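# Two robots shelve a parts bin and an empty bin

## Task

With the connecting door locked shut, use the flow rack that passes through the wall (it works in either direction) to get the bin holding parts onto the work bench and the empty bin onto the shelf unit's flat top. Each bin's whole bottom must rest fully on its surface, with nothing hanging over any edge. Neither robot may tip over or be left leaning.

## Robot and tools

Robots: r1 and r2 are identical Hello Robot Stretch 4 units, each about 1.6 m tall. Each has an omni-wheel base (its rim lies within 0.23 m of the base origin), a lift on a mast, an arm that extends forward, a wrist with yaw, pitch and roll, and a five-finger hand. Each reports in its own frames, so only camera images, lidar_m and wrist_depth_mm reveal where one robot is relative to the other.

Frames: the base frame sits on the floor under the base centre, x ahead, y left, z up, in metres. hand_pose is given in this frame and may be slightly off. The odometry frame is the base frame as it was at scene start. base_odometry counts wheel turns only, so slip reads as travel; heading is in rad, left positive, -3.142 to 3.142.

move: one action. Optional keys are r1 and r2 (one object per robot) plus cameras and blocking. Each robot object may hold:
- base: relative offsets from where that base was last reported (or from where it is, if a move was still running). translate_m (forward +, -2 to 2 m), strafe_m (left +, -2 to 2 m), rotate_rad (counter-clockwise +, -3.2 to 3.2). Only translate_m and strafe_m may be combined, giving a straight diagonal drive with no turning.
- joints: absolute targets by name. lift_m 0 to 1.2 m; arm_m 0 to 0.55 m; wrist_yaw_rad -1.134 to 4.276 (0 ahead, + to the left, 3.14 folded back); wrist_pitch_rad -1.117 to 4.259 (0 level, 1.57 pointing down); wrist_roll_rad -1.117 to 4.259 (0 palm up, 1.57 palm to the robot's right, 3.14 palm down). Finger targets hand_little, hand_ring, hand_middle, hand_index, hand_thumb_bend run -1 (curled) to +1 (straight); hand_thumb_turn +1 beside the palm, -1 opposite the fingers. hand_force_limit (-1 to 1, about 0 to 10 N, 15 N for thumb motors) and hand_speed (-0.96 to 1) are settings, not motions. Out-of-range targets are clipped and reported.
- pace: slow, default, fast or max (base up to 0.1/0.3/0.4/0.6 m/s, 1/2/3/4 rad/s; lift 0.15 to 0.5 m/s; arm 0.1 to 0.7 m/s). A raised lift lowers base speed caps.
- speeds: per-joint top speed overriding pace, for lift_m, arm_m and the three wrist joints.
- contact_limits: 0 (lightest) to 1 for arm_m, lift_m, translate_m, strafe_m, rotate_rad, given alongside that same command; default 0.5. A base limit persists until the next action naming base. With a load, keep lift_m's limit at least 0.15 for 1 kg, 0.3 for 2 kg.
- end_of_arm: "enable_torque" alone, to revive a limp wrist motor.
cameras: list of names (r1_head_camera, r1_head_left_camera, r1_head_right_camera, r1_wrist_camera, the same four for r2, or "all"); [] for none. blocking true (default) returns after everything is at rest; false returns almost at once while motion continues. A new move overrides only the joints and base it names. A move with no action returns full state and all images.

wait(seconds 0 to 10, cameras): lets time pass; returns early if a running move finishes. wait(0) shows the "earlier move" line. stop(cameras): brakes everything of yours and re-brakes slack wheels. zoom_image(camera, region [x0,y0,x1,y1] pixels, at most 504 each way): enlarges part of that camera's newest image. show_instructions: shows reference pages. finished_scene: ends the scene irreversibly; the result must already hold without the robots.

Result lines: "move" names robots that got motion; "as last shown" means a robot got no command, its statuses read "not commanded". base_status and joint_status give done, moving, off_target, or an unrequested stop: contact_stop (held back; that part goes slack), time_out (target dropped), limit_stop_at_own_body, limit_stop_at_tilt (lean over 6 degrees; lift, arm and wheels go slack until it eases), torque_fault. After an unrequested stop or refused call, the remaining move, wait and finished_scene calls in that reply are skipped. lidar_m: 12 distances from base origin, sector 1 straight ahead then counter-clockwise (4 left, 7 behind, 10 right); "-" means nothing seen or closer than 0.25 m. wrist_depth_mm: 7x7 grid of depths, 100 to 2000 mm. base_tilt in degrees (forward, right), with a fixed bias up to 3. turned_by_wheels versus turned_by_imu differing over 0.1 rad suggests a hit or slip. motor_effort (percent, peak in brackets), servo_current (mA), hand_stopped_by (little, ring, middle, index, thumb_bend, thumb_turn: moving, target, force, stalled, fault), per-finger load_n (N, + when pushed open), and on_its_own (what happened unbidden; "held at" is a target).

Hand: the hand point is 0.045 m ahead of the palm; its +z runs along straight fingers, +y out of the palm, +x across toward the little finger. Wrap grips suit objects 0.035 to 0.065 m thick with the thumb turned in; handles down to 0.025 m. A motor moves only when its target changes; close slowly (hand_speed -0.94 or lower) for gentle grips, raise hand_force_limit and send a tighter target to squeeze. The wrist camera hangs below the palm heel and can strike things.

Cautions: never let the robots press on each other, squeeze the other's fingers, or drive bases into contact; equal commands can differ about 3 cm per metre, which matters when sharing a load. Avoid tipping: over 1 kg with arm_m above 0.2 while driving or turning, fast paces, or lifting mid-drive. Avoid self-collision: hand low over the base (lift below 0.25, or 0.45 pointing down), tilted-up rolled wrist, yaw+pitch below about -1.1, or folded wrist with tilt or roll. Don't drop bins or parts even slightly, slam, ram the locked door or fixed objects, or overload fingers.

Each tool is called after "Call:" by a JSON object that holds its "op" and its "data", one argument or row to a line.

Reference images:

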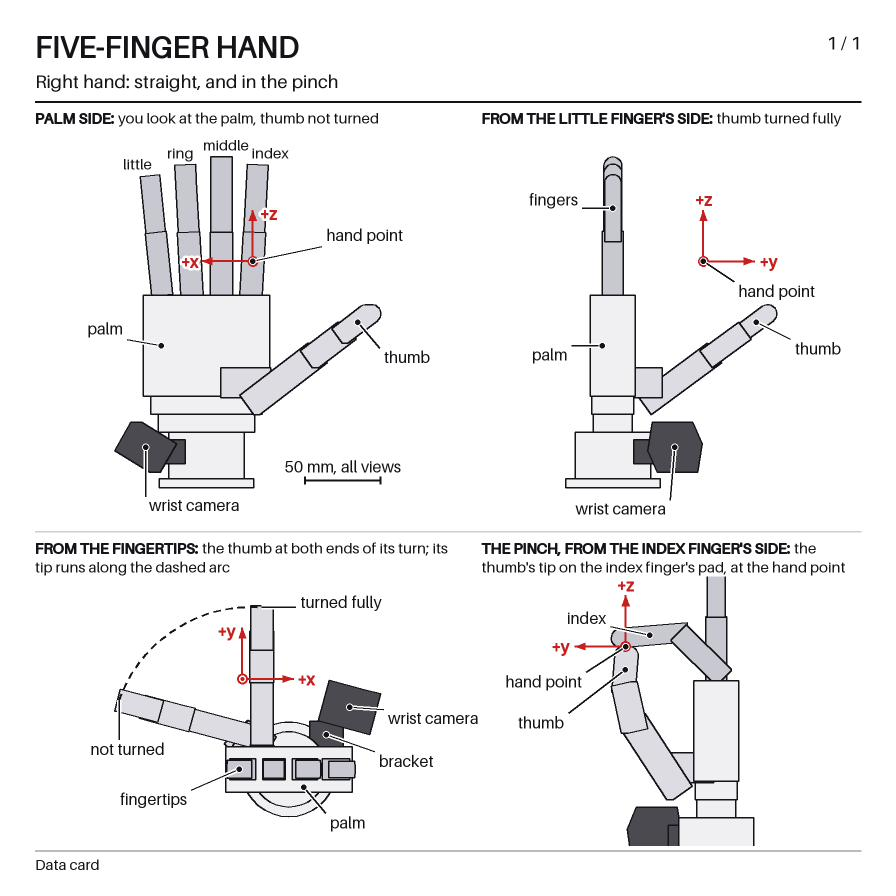

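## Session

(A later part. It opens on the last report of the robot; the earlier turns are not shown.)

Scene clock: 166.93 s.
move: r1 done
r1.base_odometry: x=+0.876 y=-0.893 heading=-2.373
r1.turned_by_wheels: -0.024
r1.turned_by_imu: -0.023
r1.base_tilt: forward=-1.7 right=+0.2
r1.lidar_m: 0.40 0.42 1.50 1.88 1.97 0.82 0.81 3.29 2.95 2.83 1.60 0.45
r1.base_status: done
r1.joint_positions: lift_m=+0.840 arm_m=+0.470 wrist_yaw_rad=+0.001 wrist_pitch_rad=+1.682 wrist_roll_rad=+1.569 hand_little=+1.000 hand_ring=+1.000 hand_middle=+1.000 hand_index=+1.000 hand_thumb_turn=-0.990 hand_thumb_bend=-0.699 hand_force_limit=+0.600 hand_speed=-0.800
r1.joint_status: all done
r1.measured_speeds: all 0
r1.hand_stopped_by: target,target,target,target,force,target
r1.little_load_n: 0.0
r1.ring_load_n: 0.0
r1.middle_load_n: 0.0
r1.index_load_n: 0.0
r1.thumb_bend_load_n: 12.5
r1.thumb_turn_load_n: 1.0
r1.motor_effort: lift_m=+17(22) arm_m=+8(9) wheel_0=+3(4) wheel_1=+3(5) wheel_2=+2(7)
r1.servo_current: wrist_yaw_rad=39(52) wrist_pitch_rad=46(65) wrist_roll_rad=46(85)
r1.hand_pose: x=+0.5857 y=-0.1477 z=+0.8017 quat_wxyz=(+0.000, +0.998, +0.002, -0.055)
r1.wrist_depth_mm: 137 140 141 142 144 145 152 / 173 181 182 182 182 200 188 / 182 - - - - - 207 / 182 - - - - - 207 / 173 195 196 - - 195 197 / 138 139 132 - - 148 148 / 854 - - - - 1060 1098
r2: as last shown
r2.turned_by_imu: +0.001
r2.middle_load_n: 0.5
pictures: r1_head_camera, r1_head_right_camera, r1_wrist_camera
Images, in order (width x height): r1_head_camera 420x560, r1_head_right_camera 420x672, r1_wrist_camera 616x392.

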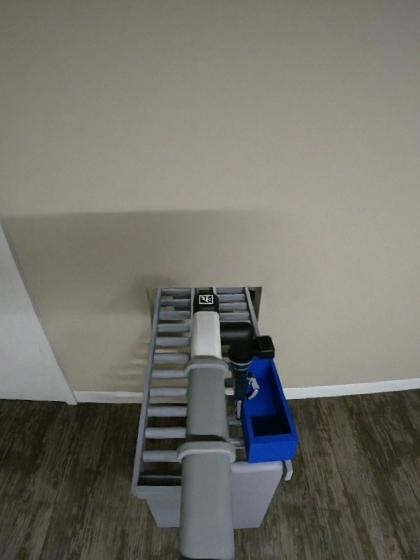

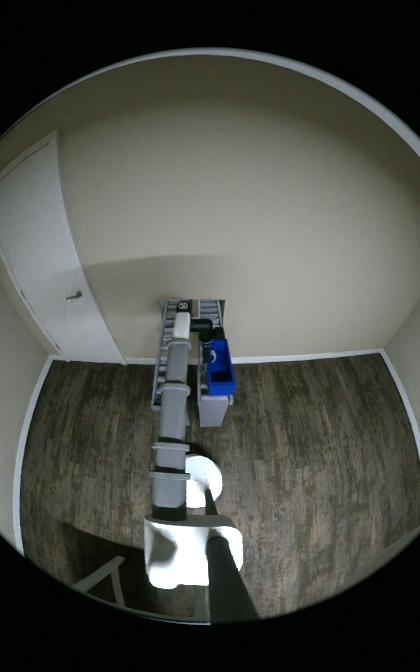

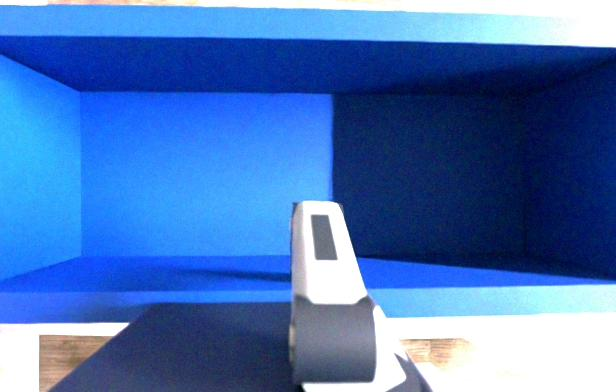

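Call:
{"op": "move", "data": {
  "r1": {"base": {"rotate_rad": -0.02}, "pace": "slow"}
}}

Call:
{"op": "move", "data": {
  "r1": {"base": {"strafe_m": 0.036}, "joints": {"lift_m": 0.815}, "pace": "slow"},
  "cameras": ["r1_wrist_camera", "r1_head_camera", "r1_head_right_camera"]
}}

Call:
{"op": "zoom_image", "data": {
  "camera": "r1_wrist_camera",
  "region": [0, 250, 200, 392]
}}

Call:
{"op": "zoom_image", "data": {
  "camera": "r1_wrist_camera",
  "region": [380, 250, 616, 392]
}}

Call:
{"op": "zoom_image", "data": {
  "camera": "r1_head_camera",
  "region": [120, 260, 360, 520]
}}

Call:
{"op": "zoom_image", "data": {
  "camera": "r1_head_right_camera",
  "region": [160, 260, 260, 440]
}}

Scene clock: 168.53 s.
move: r1 done
r1.base_odometry: x=+0.876 y=-0.893 heading=-2.393
r1.turned_by_wheels: -0.020
r1.turned_by_imu: -0.021
r1.base_tilt: forward=-1.8 right=+0.1
r1.lidar_m: 0.41 0.41 1.49 1.88 1.94 0.85 0.81 3.27 2.99 2.83 1.63 0.44
r1.base_status: done
r1.joint_positions: lift_m=+0.840 arm_m=+0.470 wrist_yaw_rad=+0.001 wrist_pitch_rad=+1.682 wrist_roll_rad=+1.569 hand_little=+1.000 hand_ring=+1.000 hand_middle=+1.000 hand_index=+1.000 hand_thumb_turn=-0.990 hand_thumb_bend=-0.699 hand_force_limit=+0.600 hand_speed=-0.800
r1.joint_status: not commanded
r1.measured_speeds: all 0
r1.hand_stopped_by: target,target,target,target,force,target
r1.little_load_n: 0.0
r1.ring_load_n: 0.0
r1.middle_load_n: 0.0
r1.index_load_n: 0.0
r1.thumb_bend_load_n: 12.5
r1.thumb_turn_load_n: 1.0
r1.motor_effort: lift_m=+17(17) arm_m=+8(9) wheel_0=+1(5) wheel_1=-1(7) wheel_2=+2(8)
r1.servo_current: wrist_yaw_rad=52(52) wrist_pitch_rad=39(52) wrist_roll_rad=39(72)
r1.hand_pose: x=+0.5857 y=-0.1477 z=+0.8017 quat_wxyz=(+0.000, +0.998, +0.002, -0.055)
r1.wrist_depth_mm: 137 141 141 142 144 145 152 / 173 181 182 182 182 200 188 / 181 - - - - - 207 / 182 - - - - - 207 / 173 195 196 - - 195 197 / 138 139 132 - - 148 264 / 768 - - - - 831 1098
r2: as last shown
r2.turned_by_imu: +0.000
r2.middle_load_n: 0.0
pictures: none

Scene clock: 169.93 s.
move: r1 done
r1.base_odometry: x=+0.901 y=-0.919 heading=-2.393
r1.turned_by_wheels: +0.000
r1.turned_by_imu: -0.001
r1.base_tilt: forward=-1.7 right=+0.2
r1.lidar_m: 0.40 0.42 1.50 1.85 1.90 0.82 0.81 3.28 3.02 2.86 1.65 0.45
r1.base_status: done
r1.joint_positions: lift_m=+0.815 arm_m=+0.470 wrist_yaw_rad=+0.001 wrist_pitch_rad=+1.682 wrist_roll_rad=+1.569 hand_little=+1.000 hand_ring=+1.000 hand_middle=+1.000 hand_index=+1.000 hand_thumb_turn=-0.990 hand_thumb_bend=-0.699 hand_force_limit=+0.600 hand_speed=-0.800
r1.joint_status: all done
r1.measured_speeds: all 0
r1.hand_stopped_by: target,target,target,target,force,target
r1.little_load_n: 0.0
r1.ring_load_n: 0.0
r1.middle_load_n: -0.5
r1.index_load_n: 0.0
r1.thumb_bend_load_n: 12.0
r1.thumb_turn_load_n: 1.0
r1.motor_effort: lift_m=+17(17) arm_m=+8(9) wheel_0=-4(7) wheel_1=+2(6) wheel_2=+0(4)
r1.servo_current: wrist_yaw_rad=20(65) wrist_pitch_rad=39(65) wrist_roll_rad=46(78)
r1.hand_pose: x=+0.5856 y=-0.1477 z=+0.7767 quat_wxyz=(+0.000, +0.998, +0.002, -0.055)
r1.wrist_depth_mm: 137 140 141 142 144 146 151 / 173 181 182 182 182 200 188 / 182 - - - - - 207 / 182 - - - - - 207 / 173 195 196 - - 195 197 / 138 139 132 - - 148 809 / 842 - - - - 820 1060
r2: as last shown
r2.thumb_bend_load_n: -0.5
pictures: r1_head_camera, r1_head_right_camera, r1_wrist_camera
Images, in order (width x height): r1_head_camera 420x560, r1_head_right_camera 420x672, r1_wrist_camera 616x392.

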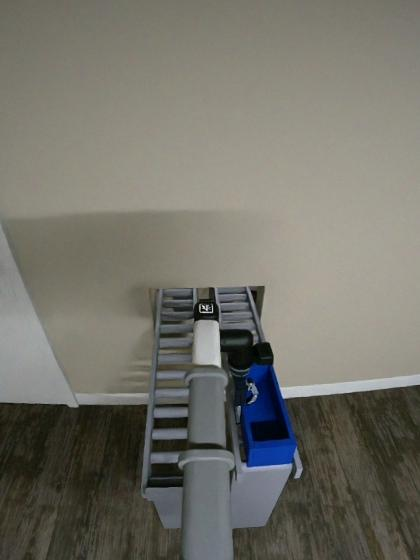

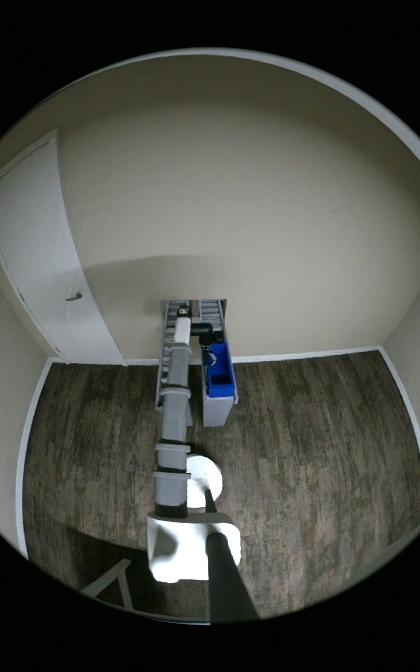

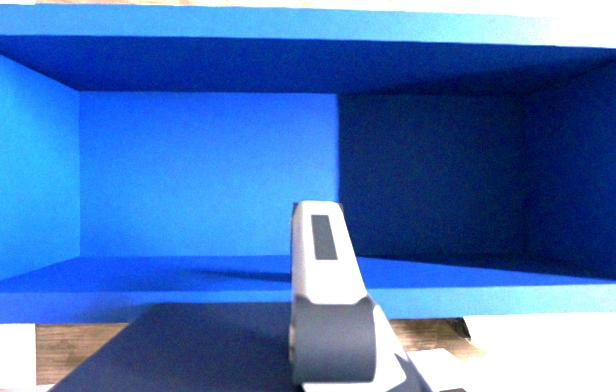

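Scaled by 2.520.

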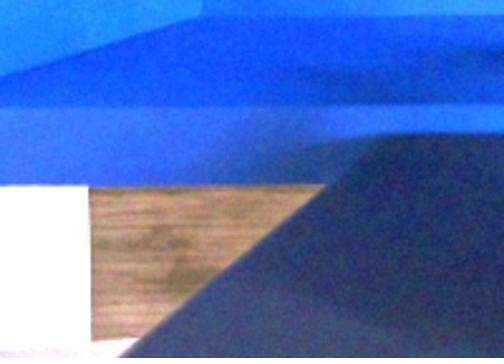

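Scaled by 2.136.

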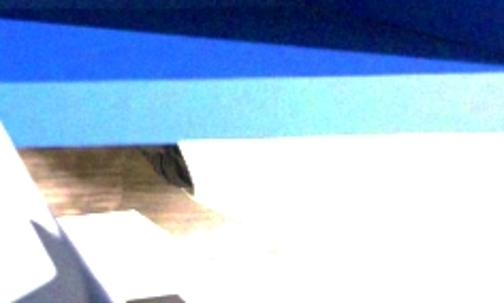

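Scaled by 1.938 from the camera's image (finer frame: 1200x1600).

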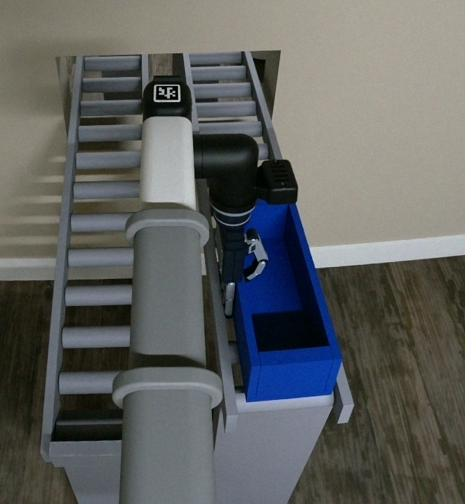

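Scaled by 2.800 from the camera's image (finer frame: 600x960).

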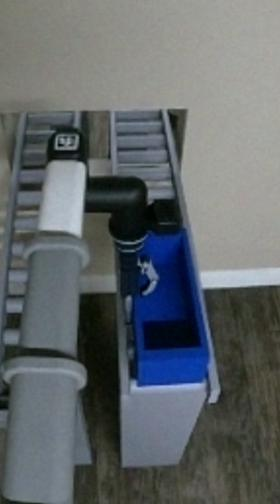

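Call:
{"op": "move", "data": {
  "r1": {"joints": {"lift_m": 0.795}, "contact_limits": {"lift_m": 0.0}, "pace": "slow"},
  "cameras": ["r1_wrist_camera", "r1_head_camera", "r1_head_right_camera"]
}}

Call:
{"op": "zoom_image", "data": {
  "camera": "r1_head_camera",
  "region": [200, 400, 320, 500]
}}

Call:
{"op": "zoom_image", "data": {
  "camera": "r1_head_right_camera",
  "region": [180, 320, 260, 420]
}}

Scene clock: 171.77 s.
move: r1 done
r1.base_odometry: x=+0.901 y=-0.919 heading=-2.393
r1.turned_by_wheels: +0.000
r1.turned_by_imu: -0.001
r1.base_tilt: forward=-1.7 right=+0.1
r1.lidar_m: 0.39 0.41 1.48 1.84 1.94 0.85 0.81 3.29 3.03 2.84 1.63 0.45
r1.base_status: not commanded
r1.joint_positions: lift_m=+0.796 arm_m=+0.470 wrist_yaw_rad=+0.001 wrist_pitch_rad=+1.682 wrist_roll_rad=+1.569 hand_little=+1.000 hand_ring=+1.000 hand_middle=+1.000 hand_index=+1.000 hand_thumb_turn=-0.990 hand_thumb_bend=-0.699 hand_force_limit=+0.600 hand_speed=-0.800
r1.joint_status: all done
r1.measured_speeds: all 0
r1.hand_stopped_by: target,target,target,target,force,target
r1.little_load_n: 0.0
r1.ring_load_n: 0.0
r1.middle_load_n: 0.0
r1.index_load_n: 0.0
r1.thumb_bend_load_n: 12.0
r1.thumb_turn_load_n: 1.5
r1.motor_effort: lift_m=+13(17) arm_m=+8(9) wheel_0=-4(4) wheel_1=+2(2) wheel_2=+0(0)
r1.servo_current: wrist_yaw_rad=59(59) wrist_pitch_rad=33(65) wrist_roll_rad=46(59)
r1.contact_limits: lift_m 0
r1.hand_pose: x=+0.5856 y=-0.1477 z=+0.7571 quat_wxyz=(+0.000, +0.998, +0.002, -0.056)
r1.wrist_depth_mm: 136 141 140 142 144 146 152 / 181 181 182 182 182 199 188 / 182 - - - - - 206 / 182 - - - - - 207 / 173 168 195 - - 196 197 / 137 138 132 - - 148 220 / 831 - - - - 778 1042
r2.base_odometry: x=+0.248 y=-0.434 heading=+0.519
r2.turned_by_wheels: +0.000
r2.turned_by_imu: +0.000
r2.base_tilt: forward=-1.1 right=-0.4
r2.lidar_m: 1.01 1.05 1.50 2.35 2.47 3.40 1.67 0.98 2.41 2.34 0.45 0.43
r2.base_status: not commanded
r2.joint_positions: lift_m=+0.800 arm_m=+0.000 wrist_yaw_rad=+0.002 wrist_pitch_rad=+0.502 wrist_roll_rad=+0.000 hand_little=+1.000 hand_ring=+1.000 hand_middle=+1.000 hand_index=+1.000 hand_thumb_turn=-1.000 hand_thumb_bend=+1.000 hand_force_limit=+0.000 hand_speed=-0.800
r2.joint_status: not commanded
r2.measured_speeds: all 0
r2.hand_stopped_by: target,target,target,target,target,target
r2.little_load_n: 0.0
r2.ring_load_n: 0.0
r2.middle_load_n: 0.0
r2.index_load_n: 0.0
r2.thumb_bend_load_n: 0.0
r2.thumb_turn_load_n: 0.0
r2.motor_effort: lift_m=+23(23) arm_m=-5(6) wheel_0=+4(4) wheel_1=-1(1) wheel_2=+0(0)
r2.servo_current: wrist_yaw_rad=39(46) wrist_pitch_rad=39(52) wrist_roll_rad=39(52)
r2.hand_pose: x=+0.3943 y=-0.1178 z=+0.9242 quat_wxyz=(+0.360, +0.608, +0.609, +0.361)
r2.wrist_depth_mm: - - - - 723 - - / - - - 114 - - 866 / - - - 106 - 1008 866 / - - - - - 723 647 / - - - - - 634 - / - - 139 - - 517 517 / 1098 1060 108 - - 1098 459
pictures: r1_head_camera, r1_head_right_camera, r1_wrist_camera
Images, in order (width x height): r1_head_camera 420x560, r1_head_right_camera 420x672, r1_wrist_camera 616x392.

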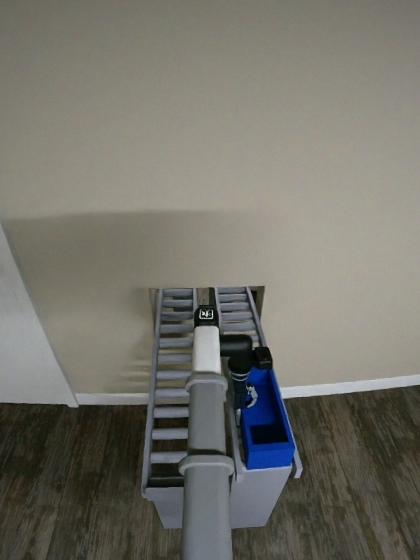

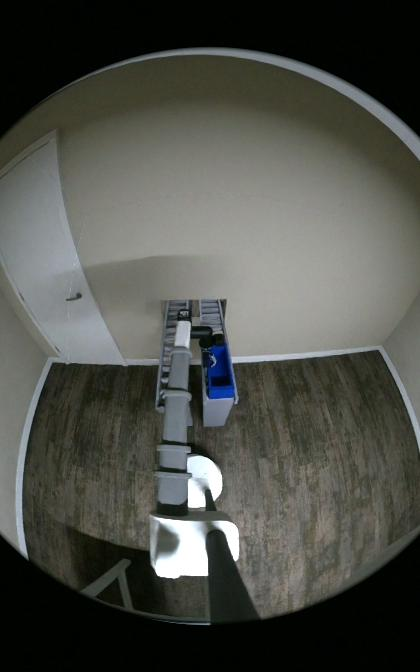

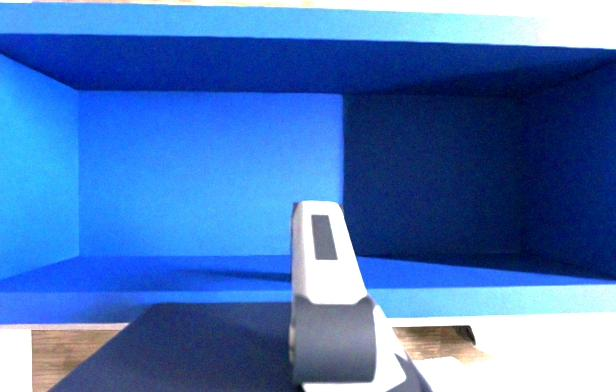

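Scaled by 4.200 from the camera's image (finer frame: 1200x1600).

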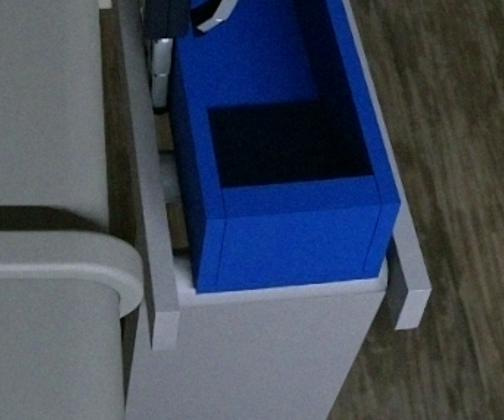

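Scaled by 5.040 from the camera's image (finer frame: 600x960).

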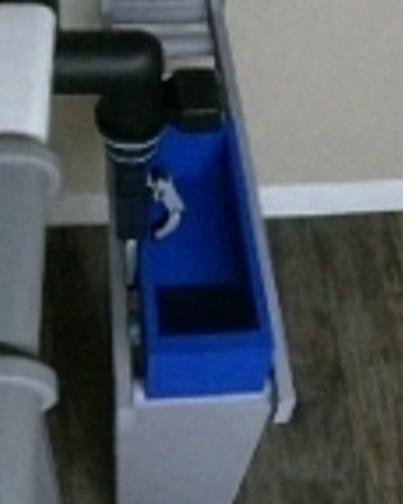

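Call:
{"op": "move", "data": {
  "r1": {"joints": {"lift_m": 0.785}, "contact_limits": {"lift_m": 0.0}, "pace": "slow"},
  "cameras": ["r1_head_camera"]
}}

Call:
{"op": "zoom_image", "data": {
  "camera": "r1_head_camera",
  "region": [200, 400, 320, 500]
}}

Scene clock: 172.63 s.
move: r1 contact_stop
r1.base_odometry: x=+0.901 y=-0.919 heading=-2.393
r1.turned_by_wheels: +0.000
r1.turned_by_imu: -0.001
r1.base_tilt: forward=-2.0 right=+0.2
r1.lidar_m: 0.38 0.40 1.48 1.84 1.93 0.85 0.79 3.28 3.03 2.85 1.63 0.46
r1.base_status: not commanded
r1.joint_positions: lift_m=+0.798 arm_m=+0.470 wrist_yaw_rad=+0.001 wrist_pitch_rad=+1.683 wrist_roll_rad=+1.569 hand_little=+1.000 hand_ring=+1.000 hand_middle=+1.000 hand_index=+1.000 hand_thumb_turn=-0.990 hand_thumb_bend=-0.699 hand_force_limit=+0.600 hand_speed=-0.800
r1.joint_status: lift_m contact_stop (moved +0.002 of -0.011)
r1.measured_speeds: all 0
r1.hand_stopped_by: target,target,target,target,force,target
r1.little_load_n: 0.0
r1.ring_load_n: 0.0
r1.middle_load_n: 0.0
r1.index_load_n: 0.0
r1.thumb_bend_load_n: 11.5
r1.thumb_turn_load_n: 1.5
r1.on_its_own: lift_m is slack since a contact_stop (your +0.785 is given up)
r1.motor_effort: lift_m=+20(20) arm_m=+8(8) wheel_0=-3(4) wheel_1=+2(2) wheel_2=+0(0)
r1.servo_current: wrist_yaw_rad=26(52) wrist_pitch_rad=39(52) wrist_roll_rad=65(65)
r1.contact_limits: lift_m 0
r1.hand_pose: x=+0.5855 y=-0.1477 z=+0.7592 quat_wxyz=(+0.000, +0.998, +0.002, -0.056)
r1.wrist_depth_mm: 135 141 139 142 143 145 151 / 180 182 182 182 182 200 187 / 182 - - - - - 206 / 183 - - - - - 206 / 173 168 195 - - 196 196 / 147 137 132 - - 148 220 / 831 - - - - 788 1025
r2: as last shown
Images, in order (width x height): r1_head_camera 420x560.

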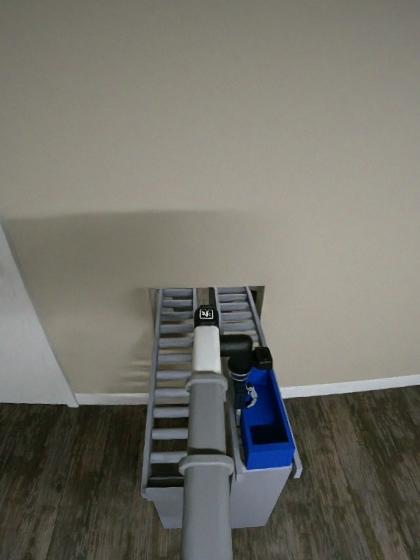

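Scaled by 4.200 from the camera's image (finer frame: 1200x1600).

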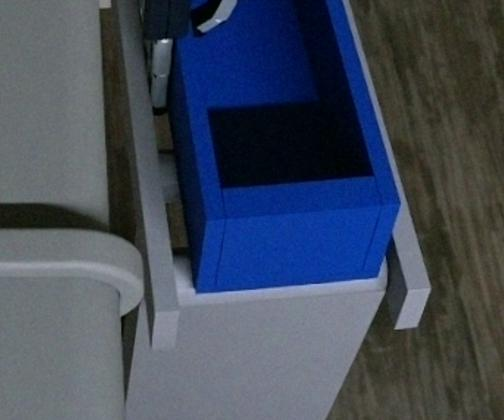

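Call:
{"op": "move", "data": {
  "r1": {"joints": {"lift_m": 0.80}, "pace": "slow"},
  "cameras": ["r1_wrist_camera", "r1_head_camera", "r1_head_right_camera", "r1_head_left_camera"]
}}

Call:
{"op": "zoom_image", "data": {
  "camera": "r1_wrist_camera",
  "region": [0, 300, 160, 392]
}}

Call:
{"op": "zoom_image", "data": {
  "camera": "r1_wrist_camera",
  "region": [380, 300, 540, 392]
}}

Call:
{"op": "zoom_image", "data": {
  "camera": "r1_head_camera",
  "region": [210, 340, 310, 490]
}}

Call:
{"op": "zoom_image", "data": {
  "camera": "r1_head_right_camera",
  "region": [195, 330, 245, 410]
}}

Call:
{"op": "zoom_image", "data": {
  "camera": "r1_head_left_camera",
  "region": [195, 290, 295, 420]
}}

Scene clock: 174.30 s.
move: r1 done
r1.base_odometry: x=+0.901 y=-0.919 heading=-2.393
r1.turned_by_wheels: +0.000
r1.turned_by_imu: -0.001
r1.base_tilt: forward=-1.9 right=+0.1
r1.lidar_m: 0.39 0.42 1.47 1.83 1.91 0.83 0.80 3.27 3.03 2.83 1.65 0.44
r1.base_status: not commanded
r1.joint_positions: lift_m=+0.800 arm_m=+0.470 wrist_yaw_rad=+0.001 wrist_pitch_rad=+1.683 wrist_roll_rad=+1.569 hand_little=+1.000 hand_ring=+1.000 hand_middle=+1.000 hand_index=+1.000 hand_thumb_turn=-0.990 hand_thumb_bend=-0.699 hand_force_limit=+0.600 hand_speed=-0.800
r1.joint_status: all done
r1.measured_speeds: all 0
r1.hand_stopped_by: target,target,target,target,force,target
r1.little_load_n: 0.0
r1.ring_load_n: 0.0
r1.middle_load_n: 0.0
r1.index_load_n: 0.0
r1.thumb_bend_load_n: 11.5
r1.thumb_turn_load_n: 1.5
r1.motor_effort: lift_m=+24(24) arm_m=+7(8) wheel_0=-3(3) wheel_1=+2(2) wheel_2=+0(0)
r1.servo_current: wrist_yaw_rad=46(52) wrist_pitch_rad=72(72) wrist_roll_rad=33(52)
r1.hand_pose: x=+0.5855 y=-0.1477 z=+0.7612 quat_wxyz=(+0.000, +0.998, +0.002, -0.056)
r1.wrist_depth_mm: 135 141 139 142 143 145 151 / 181 182 182 182 182 200 187 / 182 - - - - - 206 / 182 - - - - - 206 / 173 168 195 - - 196 197 / 147 137 132 - - 148 222 / 842 - - - - 788 1042
r2: as last shown
pictures: r1_head_camera, r1_head_left_camera, r1_head_right_camera, r1_wrist_camera
Images, in order (width x height): r1_head_camera 420x560, r1_head_left_camera 420x672, r1_head_right_camera 420x672, r1_wrist_camera 616x392.

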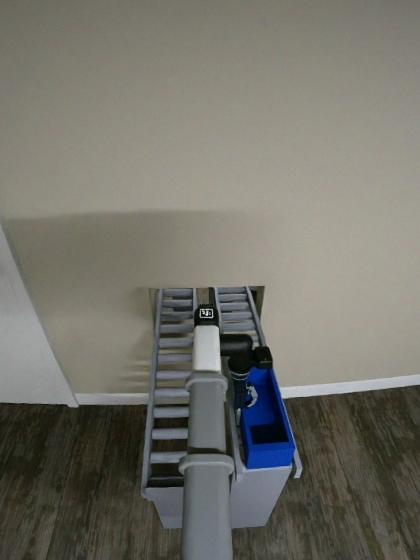

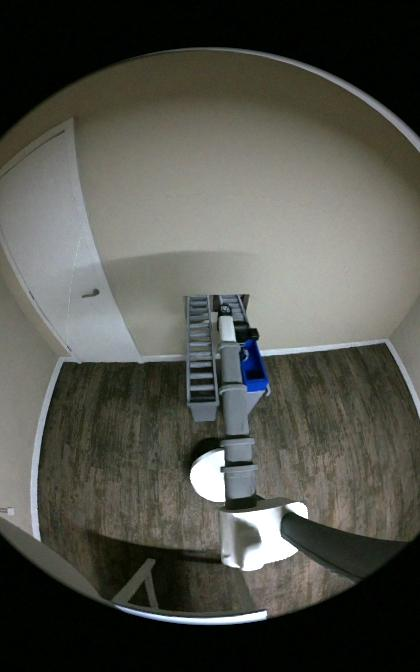

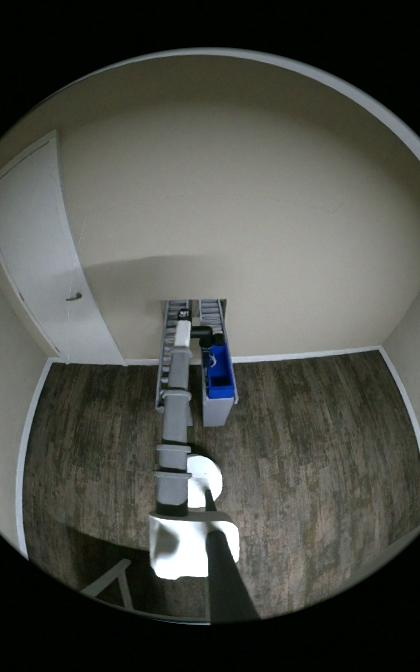

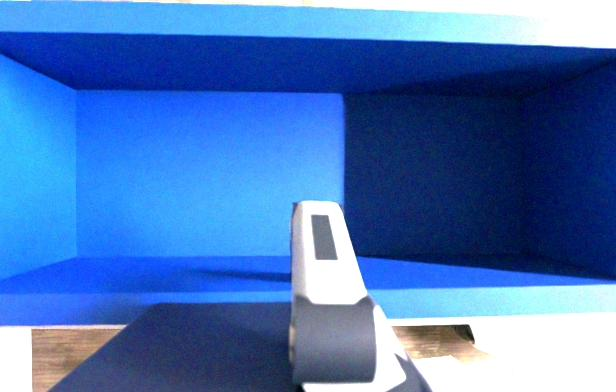

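Scaled by 3.150.

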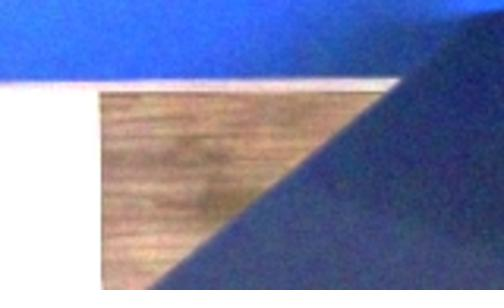

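Scaled by 3.150.

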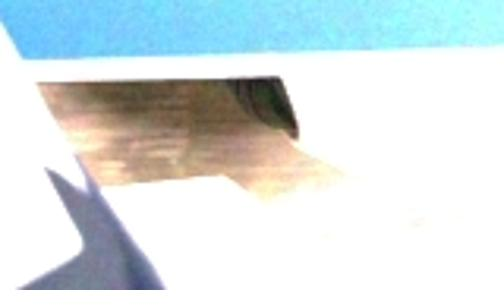

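Scaled by 3.360 from the camera's image (finer frame: 1200x1600).

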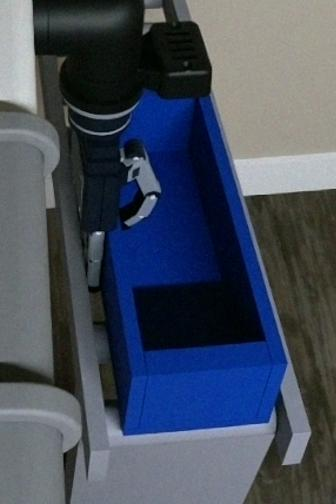

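Scaled by 6.300 from the camera's image (finer frame: 600x960).

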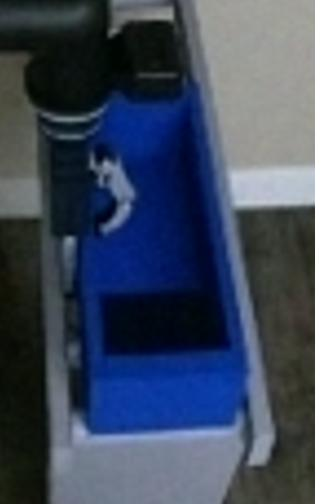

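Scaled by 3.877 from the camera's image (finer frame: 600x960).

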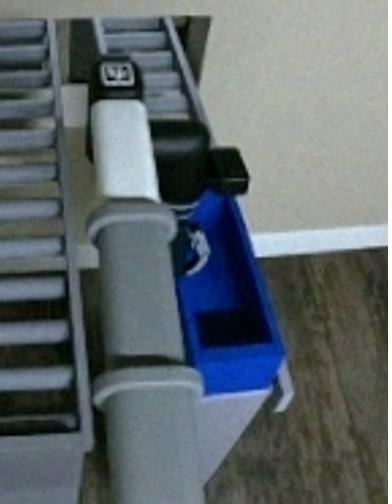

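Call:
{"op": "move", "data": {
  "r2": {"base": {"strafe_m": -0.14}, "joints": {"arm_m": 0.25, "lift_m": 1.1, "wrist_pitch_rad": 1.57, "hand_thumb_turn": 1.0}},
  "cameras": ["r2_wrist_camera", "r2_head_camera", "r2_head_right_camera"]
}}

Call:
{"op": "zoom_image", "data": {
  "camera": "r2_wrist_camera",
  "region": [200, 0, 560, 280]
}}

Scene clock: 180.30 s.
move: r2 done
r1: as last shown
r1.turned_by_imu: -0.002
r1.index_load_n: 0.5
r1.thumb_turn_load_n: 1.0
r2.base_odometry: x=+0.317 y=-0.556 heading=+0.519
r2.turned_by_wheels: +0.000
r2.turned_by_imu: +0.001
r2.base_tilt: forward=-1.3 right=-0.2
r2.lidar_m: 0.54 1.07 1.49 2.49 2.59 3.35 1.16 0.93 2.22 2.22 0.50 0.35
r2.base_status: done
r2.joint_positions: lift_m=+1.100 arm_m=+0.250 wrist_yaw_rad=+0.002 wrist_pitch_rad=+1.568 wrist_roll_rad=+0.000 hand_little=+1.000 hand_ring=+1.000 hand_middle=+1.000 hand_index=+1.000 hand_thumb_turn=+1.000 hand_thumb_bend=+1.000 hand_force_limit=+0.000 hand_speed=-0.800
r2.joint_status: all done
r2.measured_speeds: all 0
r2.hand_stopped_by: target,target,target,target,target,target
r2.little_load_n: 0.0
r2.ring_load_n: 0.0
r2.middle_load_n: 0.0
r2.index_load_n: 0.0
r2.thumb_bend_load_n: 0.0
r2.thumb_turn_load_n: 0.0
r2.motor_effort: lift_m=+24(31) arm_m=+7(13) wheel_0=+3(16) wheel_1=+0(11) wheel_2=+0(2)
r2.servo_current: wrist_yaw_rad=39(46) wrist_pitch_rad=52(104) wrist_roll_rad=0(65)
r2.hand_pose: x=+0.4817 y=-0.1181 z=+1.0566 quat_wxyz=(+0.001, +0.706, +0.708, +0.001)
r2.wrist_depth_mm: 1160 1182 1182 1182 615 1182 564 / 1160 1182 1182 1160 621 1205 549 / 1182 1182 1182 1182 640 1182 1182 / 1182 1182 1182 1182 715 991 1205 / 1160 1182 1182 1205 647 1205 - / 1182 1182 211 177 1182 - - / 1182 1205 108 114 - - -
pictures: r2_head_camera, r2_head_right_camera, r2_wrist_camera
Images, in order (width x height): r2_head_camera 420x560, r2_head_right_camera 420x672, r2_wrist_camera 616x392.

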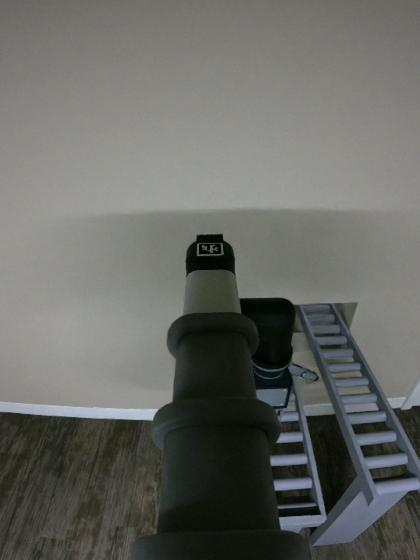

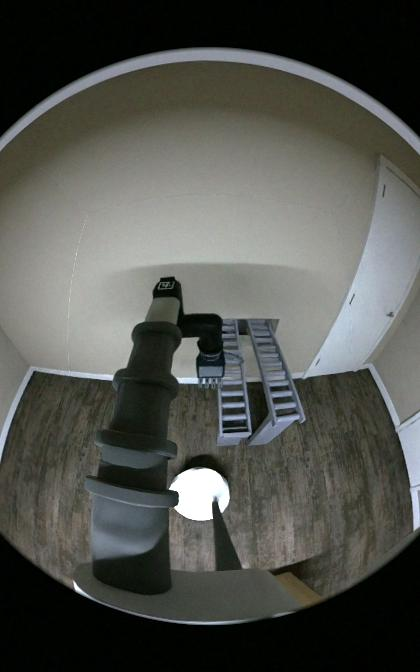

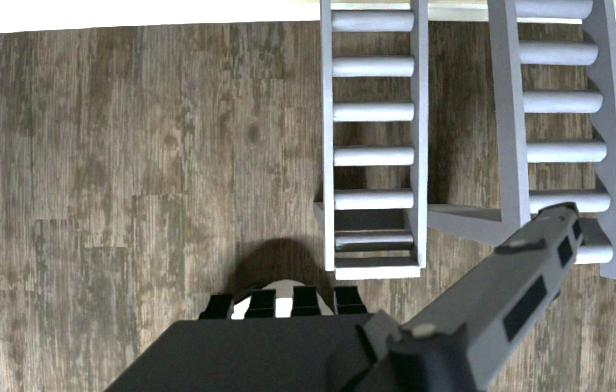

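Scaled by 1.400.

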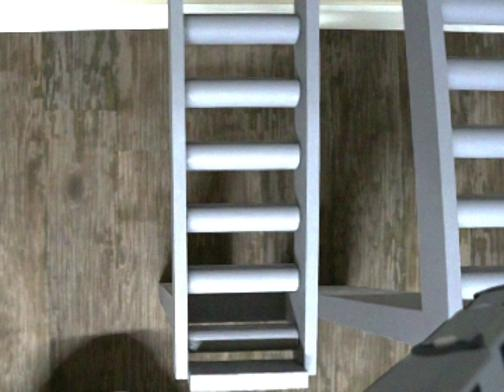

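Call:
{"op": "move", "data": {
  "r1": {"joints": {"lift_m": 0.806, "wrist_pitch_rad": 1.66, "arm_m": 0.463}, "pace": "slow"}
}}

Call:
{"op": "move", "data": {
  "r1": {"joints": {"lift_m": 0.797}, "contact_limits": {"lift_m": 0.0}, "pace": "slow"},
  "cameras": ["r1_wrist_camera", "r1_head_camera"]
}}

Call:
{"op": "zoom_image", "data": {
  "camera": "r1_head_camera",
  "region": [210, 340, 310, 490]
}}

Scene clock: 181.67 s.
move: r1 done
r1.base_odometry: x=+0.901 y=-0.919 heading=-2.393
r1.turned_by_wheels: +0.000
r1.turned_by_imu: -0.001
r1.base_tilt: forward=-1.8 right=+0.1
r1.lidar_m: 0.40 0.41 1.48 1.83 1.91 0.83 0.80 3.26 3.02 2.82 1.64 0.45
r1.base_status: not commanded
r1.joint_positions: lift_m=+0.806 arm_m=+0.463 wrist_yaw_rad=+0.001 wrist_pitch_rad=+1.660 wrist_roll_rad=+1.569 hand_little=+1.000 hand_ring=+1.000 hand_middle=+1.000 hand_index=+1.000 hand_thumb_turn=-0.990 hand_thumb_bend=-0.699 hand_force_limit=+0.600 hand_speed=-0.800
r1.joint_status: all done
r1.measured_speeds: all 0
r1.hand_stopped_by: target,target,target,target,force,target
r1.little_load_n: 0.0
r1.ring_load_n: 0.0
r1.middle_load_n: 0.0
r1.index_load_n: 0.0
r1.thumb_bend_load_n: 11.5
r1.thumb_turn_load_n: 1.0
r1.motor_effort: lift_m=+24(25) arm_m=-9(12) wheel_0=-3(3) wheel_1=+2(2) wheel_2=+0(0)
r1.servo_current: wrist_yaw_rad=46(72) wrist_pitch_rad=65(65) wrist_roll_rad=46(59)
r1.hand_pose: x=+0.5842 y=-0.1477 z=+0.7660 quat_wxyz=(+0.000, +0.999, +0.002, -0.045)
r1.wrist_depth_mm: 134 141 139 142 143 145 151 / 180 182 182 182 181 200 187 / 182 - - - - - 206 / 182 - - - - - 206 / 173 168 195 - - 196 196 / 147 137 132 - - 148 224 / 809 - - - - 798 1025
r2: as last shown
r2.turned_by_imu: +0.000
r2.motor_effort: lift_m=+24(24) arm_m=+7(7) wheel_0=+3(3) wheel_1=+0(1) wheel_2=+0(0)
pictures: none

Scene clock: 182.37 s.
move: r1 done
r1.base_odometry: x=+0.901 y=-0.919 heading=-2.393
r1.turned_by_wheels: +0.000
r1.turned_by_imu: +0.000
r1.base_tilt: forward=-1.9 right=+0.0
r1.lidar_m: 0.39 0.41 1.48 1.85 1.91 0.85 0.81 3.28 3.02 2.86 1.64 0.45
r1.base_status: not commanded
r1.joint_positions: lift_m=+0.797 arm_m=+0.463 wrist_yaw_rad=+0.001 wrist_pitch_rad=+1.660 wrist_roll_rad=+1.569 hand_little=+1.000 hand_ring=+1.000 hand_middle=+1.000 hand_index=+1.000 hand_thumb_turn=-0.990 hand_thumb_bend=-0.699 hand_force_limit=+0.600 hand_speed=-0.800
r1.joint_status: all done
r1.measured_speeds: all 0
r1.hand_stopped_by: target,target,target,target,force,target
r1.little_load_n: 0.0
r1.ring_load_n: 0.0
r1.middle_load_n: 0.0
r1.index_load_n: 0.0
r1.thumb_bend_load_n: 12.0
r1.thumb_turn_load_n: 1.0
r1.motor_effort: lift_m=+15(23) arm_m=-9(9) wheel_0=-3(3) wheel_1=+2(2) wheel_2=+0(0)
r1.servo_current: wrist_yaw_rad=13(52) wrist_pitch_rad=39(65) wrist_roll_rad=39(65)
r1.contact_limits: lift_m 0
r1.hand_pose: x=+0.5842 y=-0.1477 z=+0.7577 quat_wxyz=(+0.000, +0.999, +0.002, -0.045)
r1.wrist_depth_mm: 137 141 139 142 142 143 151 / 181 181 182 182 182 200 189 / 181 - - - - - 207 / 181 - - - - - 208 / 172 194 195 - - 195 198 / 138 139 131 - - 145 216 / 820 - - - - 778 1008
r2: as last shown
pictures: r1_head_camera, r1_wrist_camera
Images, in order (width x height): r1_head_camera 420x560, r1_wrist_camera 616x392.

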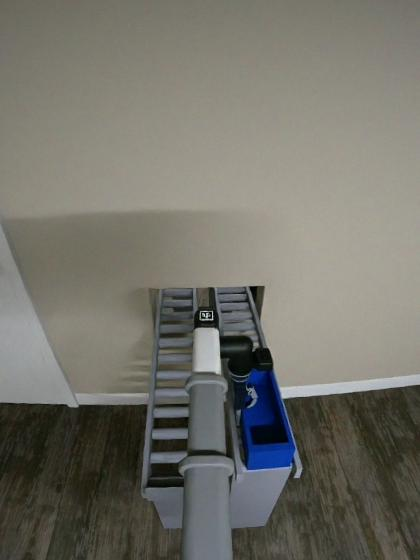

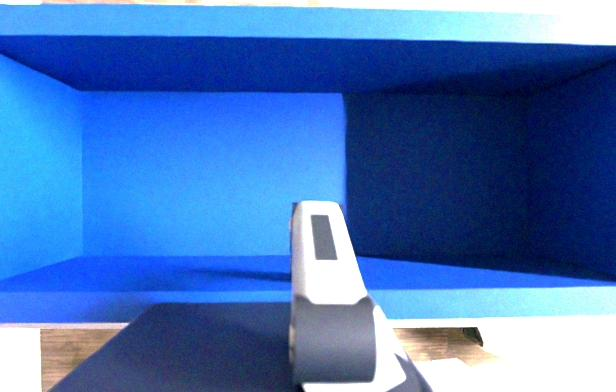

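Scaled by 3.360 from the camera's image (finer frame: 1200x1600).

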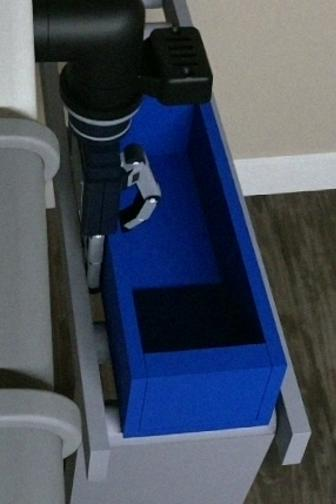

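Call:
{"op": "move", "data": {
  "r1": {"joints": {"lift_m": 0.793}, "contact_limits": {"lift_m": 0.0}, "pace": "slow"},
  "cameras": ["r1_wrist_camera", "r1_head_camera"]
}}

Call:
{"op": "zoom_image", "data": {
  "camera": "r1_head_camera",
  "region": [210, 340, 310, 490]
}}

Scene clock: 183.20 s.
move: r1 done
r1.base_odometry: x=+0.901 y=-0.919 heading=-2.393
r1.turned_by_wheels: +0.000
r1.turned_by_imu: +0.000
r1.base_tilt: forward=-1.7 right=+0.1
r1.lidar_m: 0.39 0.41 1.48 1.85 1.92 0.84 0.79 3.28 3.03 2.85 1.65 0.45
r1.base_status: not commanded
r1.joint_positions: lift_m=+0.794 arm_m=+0.463 wrist_yaw_rad=+0.001 wrist_pitch_rad=+1.660 wrist_roll_rad=+1.569 hand_little=+1.000 hand_ring=+1.000 hand_middle=+1.000 hand_index=+1.000 hand_thumb_turn=-0.990 hand_thumb_bend=-0.699 hand_force_limit=+0.600 hand_speed=-0.800
r1.joint_status: all done
r1.measured_speeds: all 0
r1.hand_stopped_by: target,target,target,target,force,target
r1.little_load_n: 0.0
r1.ring_load_n: 0.0
r1.middle_load_n: 0.0
r1.index_load_n: 0.5
r1.thumb_bend_load_n: 11.0
r1.thumb_turn_load_n: 1.5
r1.motor_effort: lift_m=+10(14) arm_m=-8(9) wheel_0=-3(3) wheel_1=+2(2) wheel_2=+0(0)
r1.servo_current: wrist_yaw_rad=39(65) wrist_pitch_rad=65(65) wrist_roll_rad=52(52)
r1.contact_limits: lift_m 0
r1.hand_pose: x=+0.5842 y=-0.1477 z=+0.7541 quat_wxyz=(+0.000, +0.999, +0.002, -0.045)
r1.wrist_depth_mm: 136 141 139 142 142 144 151 / 172 181 182 182 182 199 188 / 181 - - - - - 207 / 181 - - - - - 208 / 173 168 195 - - 195 198 / 137 138 132 - - 145 148 / 820 - - - - 768 1025
r2: as last shown
r2.ring_load_n: -0.5
pictures: r1_head_camera, r1_wrist_camera
Images, in order (width x height): r1_head_camera 420x560, r1_wrist_camera 616x392.

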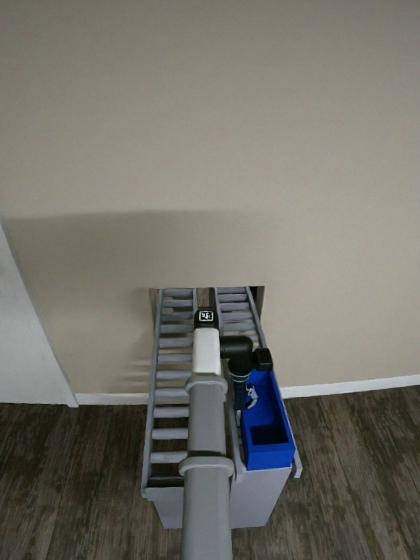

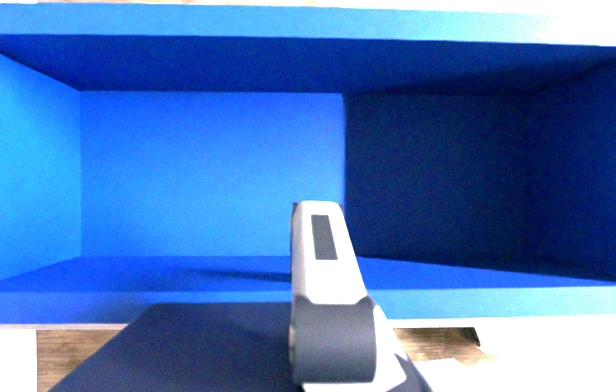

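Scaled by 3.360 from the camera's image (finer frame: 1200x1600).

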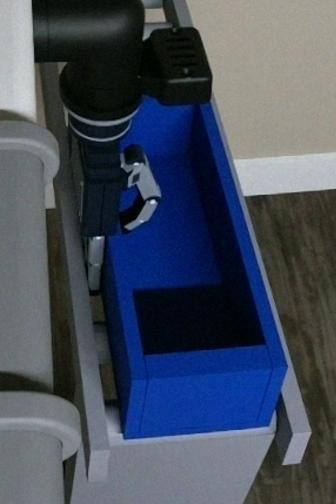

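Call:
{"op": "move", "data": {
  "r1": {"joints": {"lift_m": 0.796, "wrist_pitch_rad": 1.669}, "pace": "slow"}
}}

Call:
{"op": "move", "data": {
  "r1": {"joints": {"hand_speed": 0.5, "hand_thumb_bend": 1.0}},
  "cameras": ["r1_wrist_camera", "r1_head_camera", "r2_wrist_camera"]
}}

Scene clock: 184.63 s.
move: r1 done
r1.base_odometry: x=+0.901 y=-0.919 heading=-2.393
r1.turned_by_wheels: +0.000
r1.turned_by_imu: -0.001
r1.base_tilt: forward=-1.9 right=+0.2
r1.lidar_m: 0.41 0.42 1.48 1.83 1.91 0.85 0.81 3.27 3.02 2.85 1.62 0.45
r1.base_status: not commanded
r1.joint_positions: lift_m=+0.796 arm_m=+0.463 wrist_yaw_rad=+0.001 wrist_pitch_rad=+1.667 wrist_roll_rad=+1.569 hand_little=+1.000 hand_ring=+1.000 hand_middle=+1.000 hand_index=+1.000 hand_thumb_turn=-0.990 hand_thumb_bend=-0.699 hand_force_limit=+0.600 hand_speed=-0.800
r1.joint_status: all done
r1.measured_speeds: all 0
r1.hand_stopped_by: target,target,target,target,force,target
r1.little_load_n: 0.0
r1.ring_load_n: 0.0
r1.middle_load_n: 0.0
r1.index_load_n: 0.5
r1.thumb_bend_load_n: 11.5
r1.thumb_turn_load_n: 1.5
r1.motor_effort: lift_m=+21(21) arm_m=-8(9) wheel_0=-3(3) wheel_1=+2(2) wheel_2=+0(0)
r1.servo_current: wrist_yaw_rad=46(65) wrist_pitch_rad=46(52) wrist_roll_rad=46(72)
r1.hand_pose: x=+0.5827 y=-0.1477 z=+0.7566 quat_wxyz=(+0.000, +0.999, +0.002, -0.048)
r1.wrist_depth_mm: 136 141 139 142 142 144 151 / 172 181 182 182 182 199 188 / 181 - - - - - 207 / 182 - - - - - 207 / 173 169 195 - - 195 197 / 137 138 132 - - 145 148 / 831 - - - - 768 1025
r2: as last shown
r2.ring_load_n: 0.0
pictures: none

Scene clock: 185.93 s.
move: r1 done
r1.base_odometry: x=+0.901 y=-0.919 heading=-2.393
r1.turned_by_wheels: +0.000
r1.turned_by_imu: +0.000
r1.base_tilt: forward=-1.7 right=+0.1
r1.lidar_m: 0.39 0.40 1.49 1.84 1.89 0.84 0.80 3.29 3.02 2.86 1.65 0.45
r1.base_status: not commanded
r1.joint_positions: lift_m=+0.796 arm_m=+0.463 wrist_yaw_rad=+0.001 wrist_pitch_rad=+1.667 wrist_roll_rad=+1.569 hand_little=+1.000 hand_ring=+1.000 hand_middle=+1.000 hand_index=+1.000 hand_thumb_turn=-0.990 hand_thumb_bend=+1.000 hand_force_limit=+0.600 hand_speed=+0.500
r1.joint_status: all done
r1.measured_speeds: all 0
r1.hand_stopped_by: target,target,target,target,target,target
r1.little_load_n: 0.0
r1.ring_load_n: 0.0
r1.middle_load_n: 0.0
r1.index_load_n: 0.0
r1.thumb_bend_load_n: 0.0
r1.thumb_turn_load_n: 0.0
r1.motor_effort: lift_m=+21(21) arm_m=-8(9) wheel_0=-3(3) wheel_1=+2(2) wheel_2=+0(1)
r1.servo_current: wrist_yaw_rad=33(46) wrist_pitch_rad=46(65) wrist_roll_rad=33(59)
r1.hand_pose: x=+0.5827 y=-0.1477 z=+0.7566 quat_wxyz=(+0.000, +0.999, +0.002, -0.048)
r1.wrist_depth_mm: 135 143 138 139 141 143 157 / 176 184 186 109 187 187 193 / 185 - - - - - 204 / 185 - - - - - 204 / 176 164 164 - - 185 185 / 136 137 132 - - 144 145 / 842 - - - - 809 1025
r2: as last shown
pictures: r1_head_camera, r1_wrist_camera, r2_wrist_camera
Images, in order (width x height): r1_head_camera 420x560, r1_wrist_camera 616x392, r2_wrist_camera 616x392.

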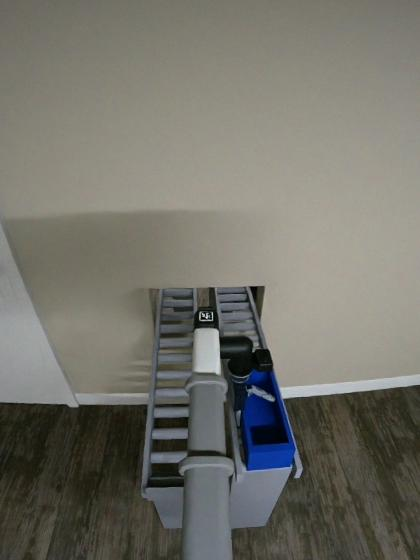

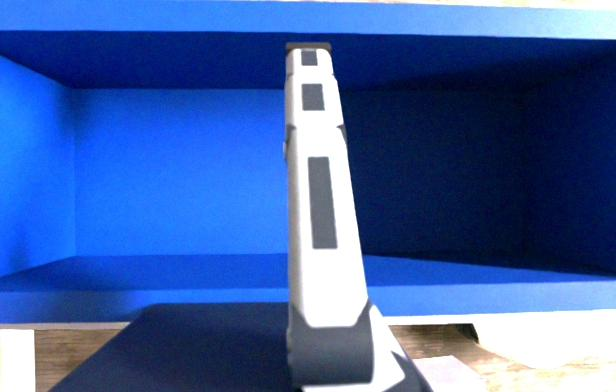

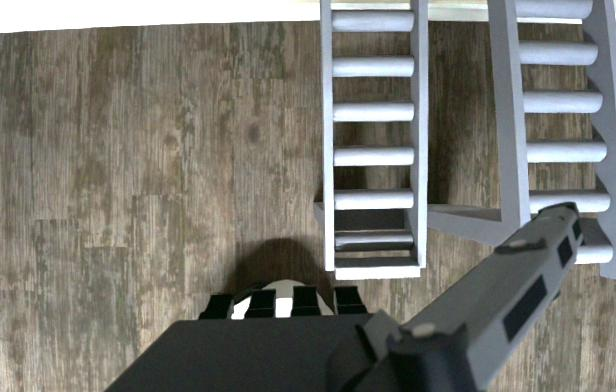

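Call:
{"op": "move", "data": {
  "r1": {"joints": {"lift_m": 0.90}, "pace": "slow"},
  "cameras": ["r1_wrist_camera", "r1_head_camera"]
}}

Call:
{"op": "zoom_image", "data": {
  "camera": "r1_head_camera",
  "region": [210, 340, 310, 490]
}}

Scene clock: 187.83 s.
move: r1 done
r1.base_odometry: x=+0.901 y=-0.919 heading=-2.393
r1.turned_by_wheels: +0.000
r1.turned_by_imu: +0.000
r1.base_tilt: forward=-1.9 right=+0.0
r1.lidar_m: 0.40 0.41 1.47 1.84 1.93 0.85 0.81 3.27 3.02 2.85 1.64 0.45
r1.base_status: not commanded
r1.joint_positions: lift_m=+0.900 arm_m=+0.463 wrist_yaw_rad=+0.001 wrist_pitch_rad=+1.667 wrist_roll_rad=+1.569 hand_little=+1.000 hand_ring=+1.000 hand_middle=+1.000 hand_index=+1.000 hand_thumb_turn=-0.990 hand_thumb_bend=+1.000 hand_force_limit=+0.600 hand_speed=+0.500
r1.joint_status: all done
r1.measured_speeds: all 0
r1.hand_stopped_by: target,target,target,target,target,target
r1.little_load_n: 0.0
r1.ring_load_n: 0.0
r1.middle_load_n: 0.0
r1.index_load_n: 0.0
r1.thumb_bend_load_n: 0.0
r1.thumb_turn_load_n: 0.0
r1.motor_effort: lift_m=+23(25) arm_m=-8(9) wheel_0=-3(3) wheel_1=+2(2) wheel_2=+0(1)
r1.servo_current: wrist_yaw_rad=39(65) wrist_pitch_rad=33(72) wrist_roll_rad=39(72)
r1.hand_pose: x=+0.5826 y=-0.1477 z=+0.8605 quat_wxyz=(+0.000, +0.999, +0.002, -0.048)
r1.wrist_depth_mm: 866 960 1008 1008 1060 1078 1118 / 267 268 310 115 342 1078 1138 / - 309 312 330 342 1098 1138 / - - 312 340 - 891 1118 / 255 257 312 332 - 878 891 / 878 960 131 - - 878 904 / 370 - - - - 1118 1160
r2: as last shown
pictures: r1_head_camera, r1_wrist_camera
Images, in order (width x height): r1_head_camera 420x560, r1_wrist_camera 616x392.

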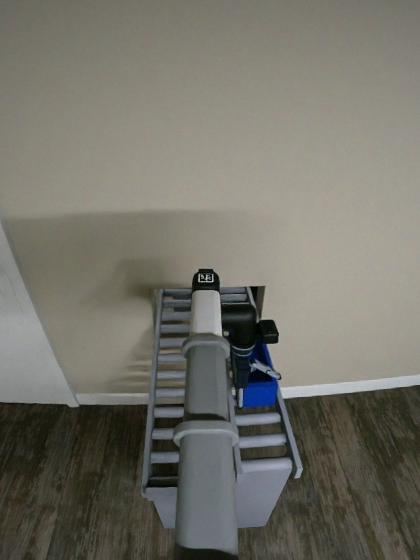

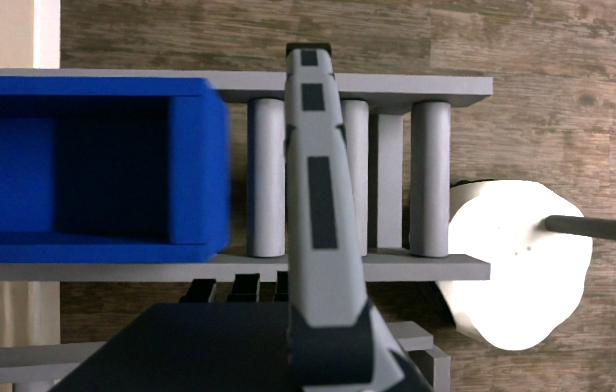

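Scaled by 3.360 from the camera's image (finer frame: 1200x1600).

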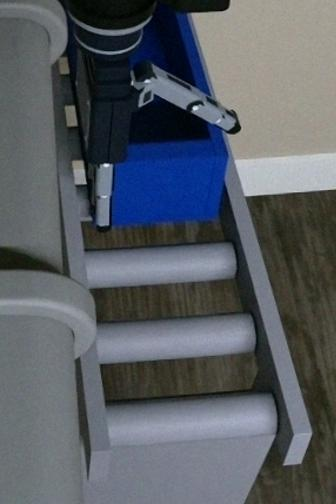

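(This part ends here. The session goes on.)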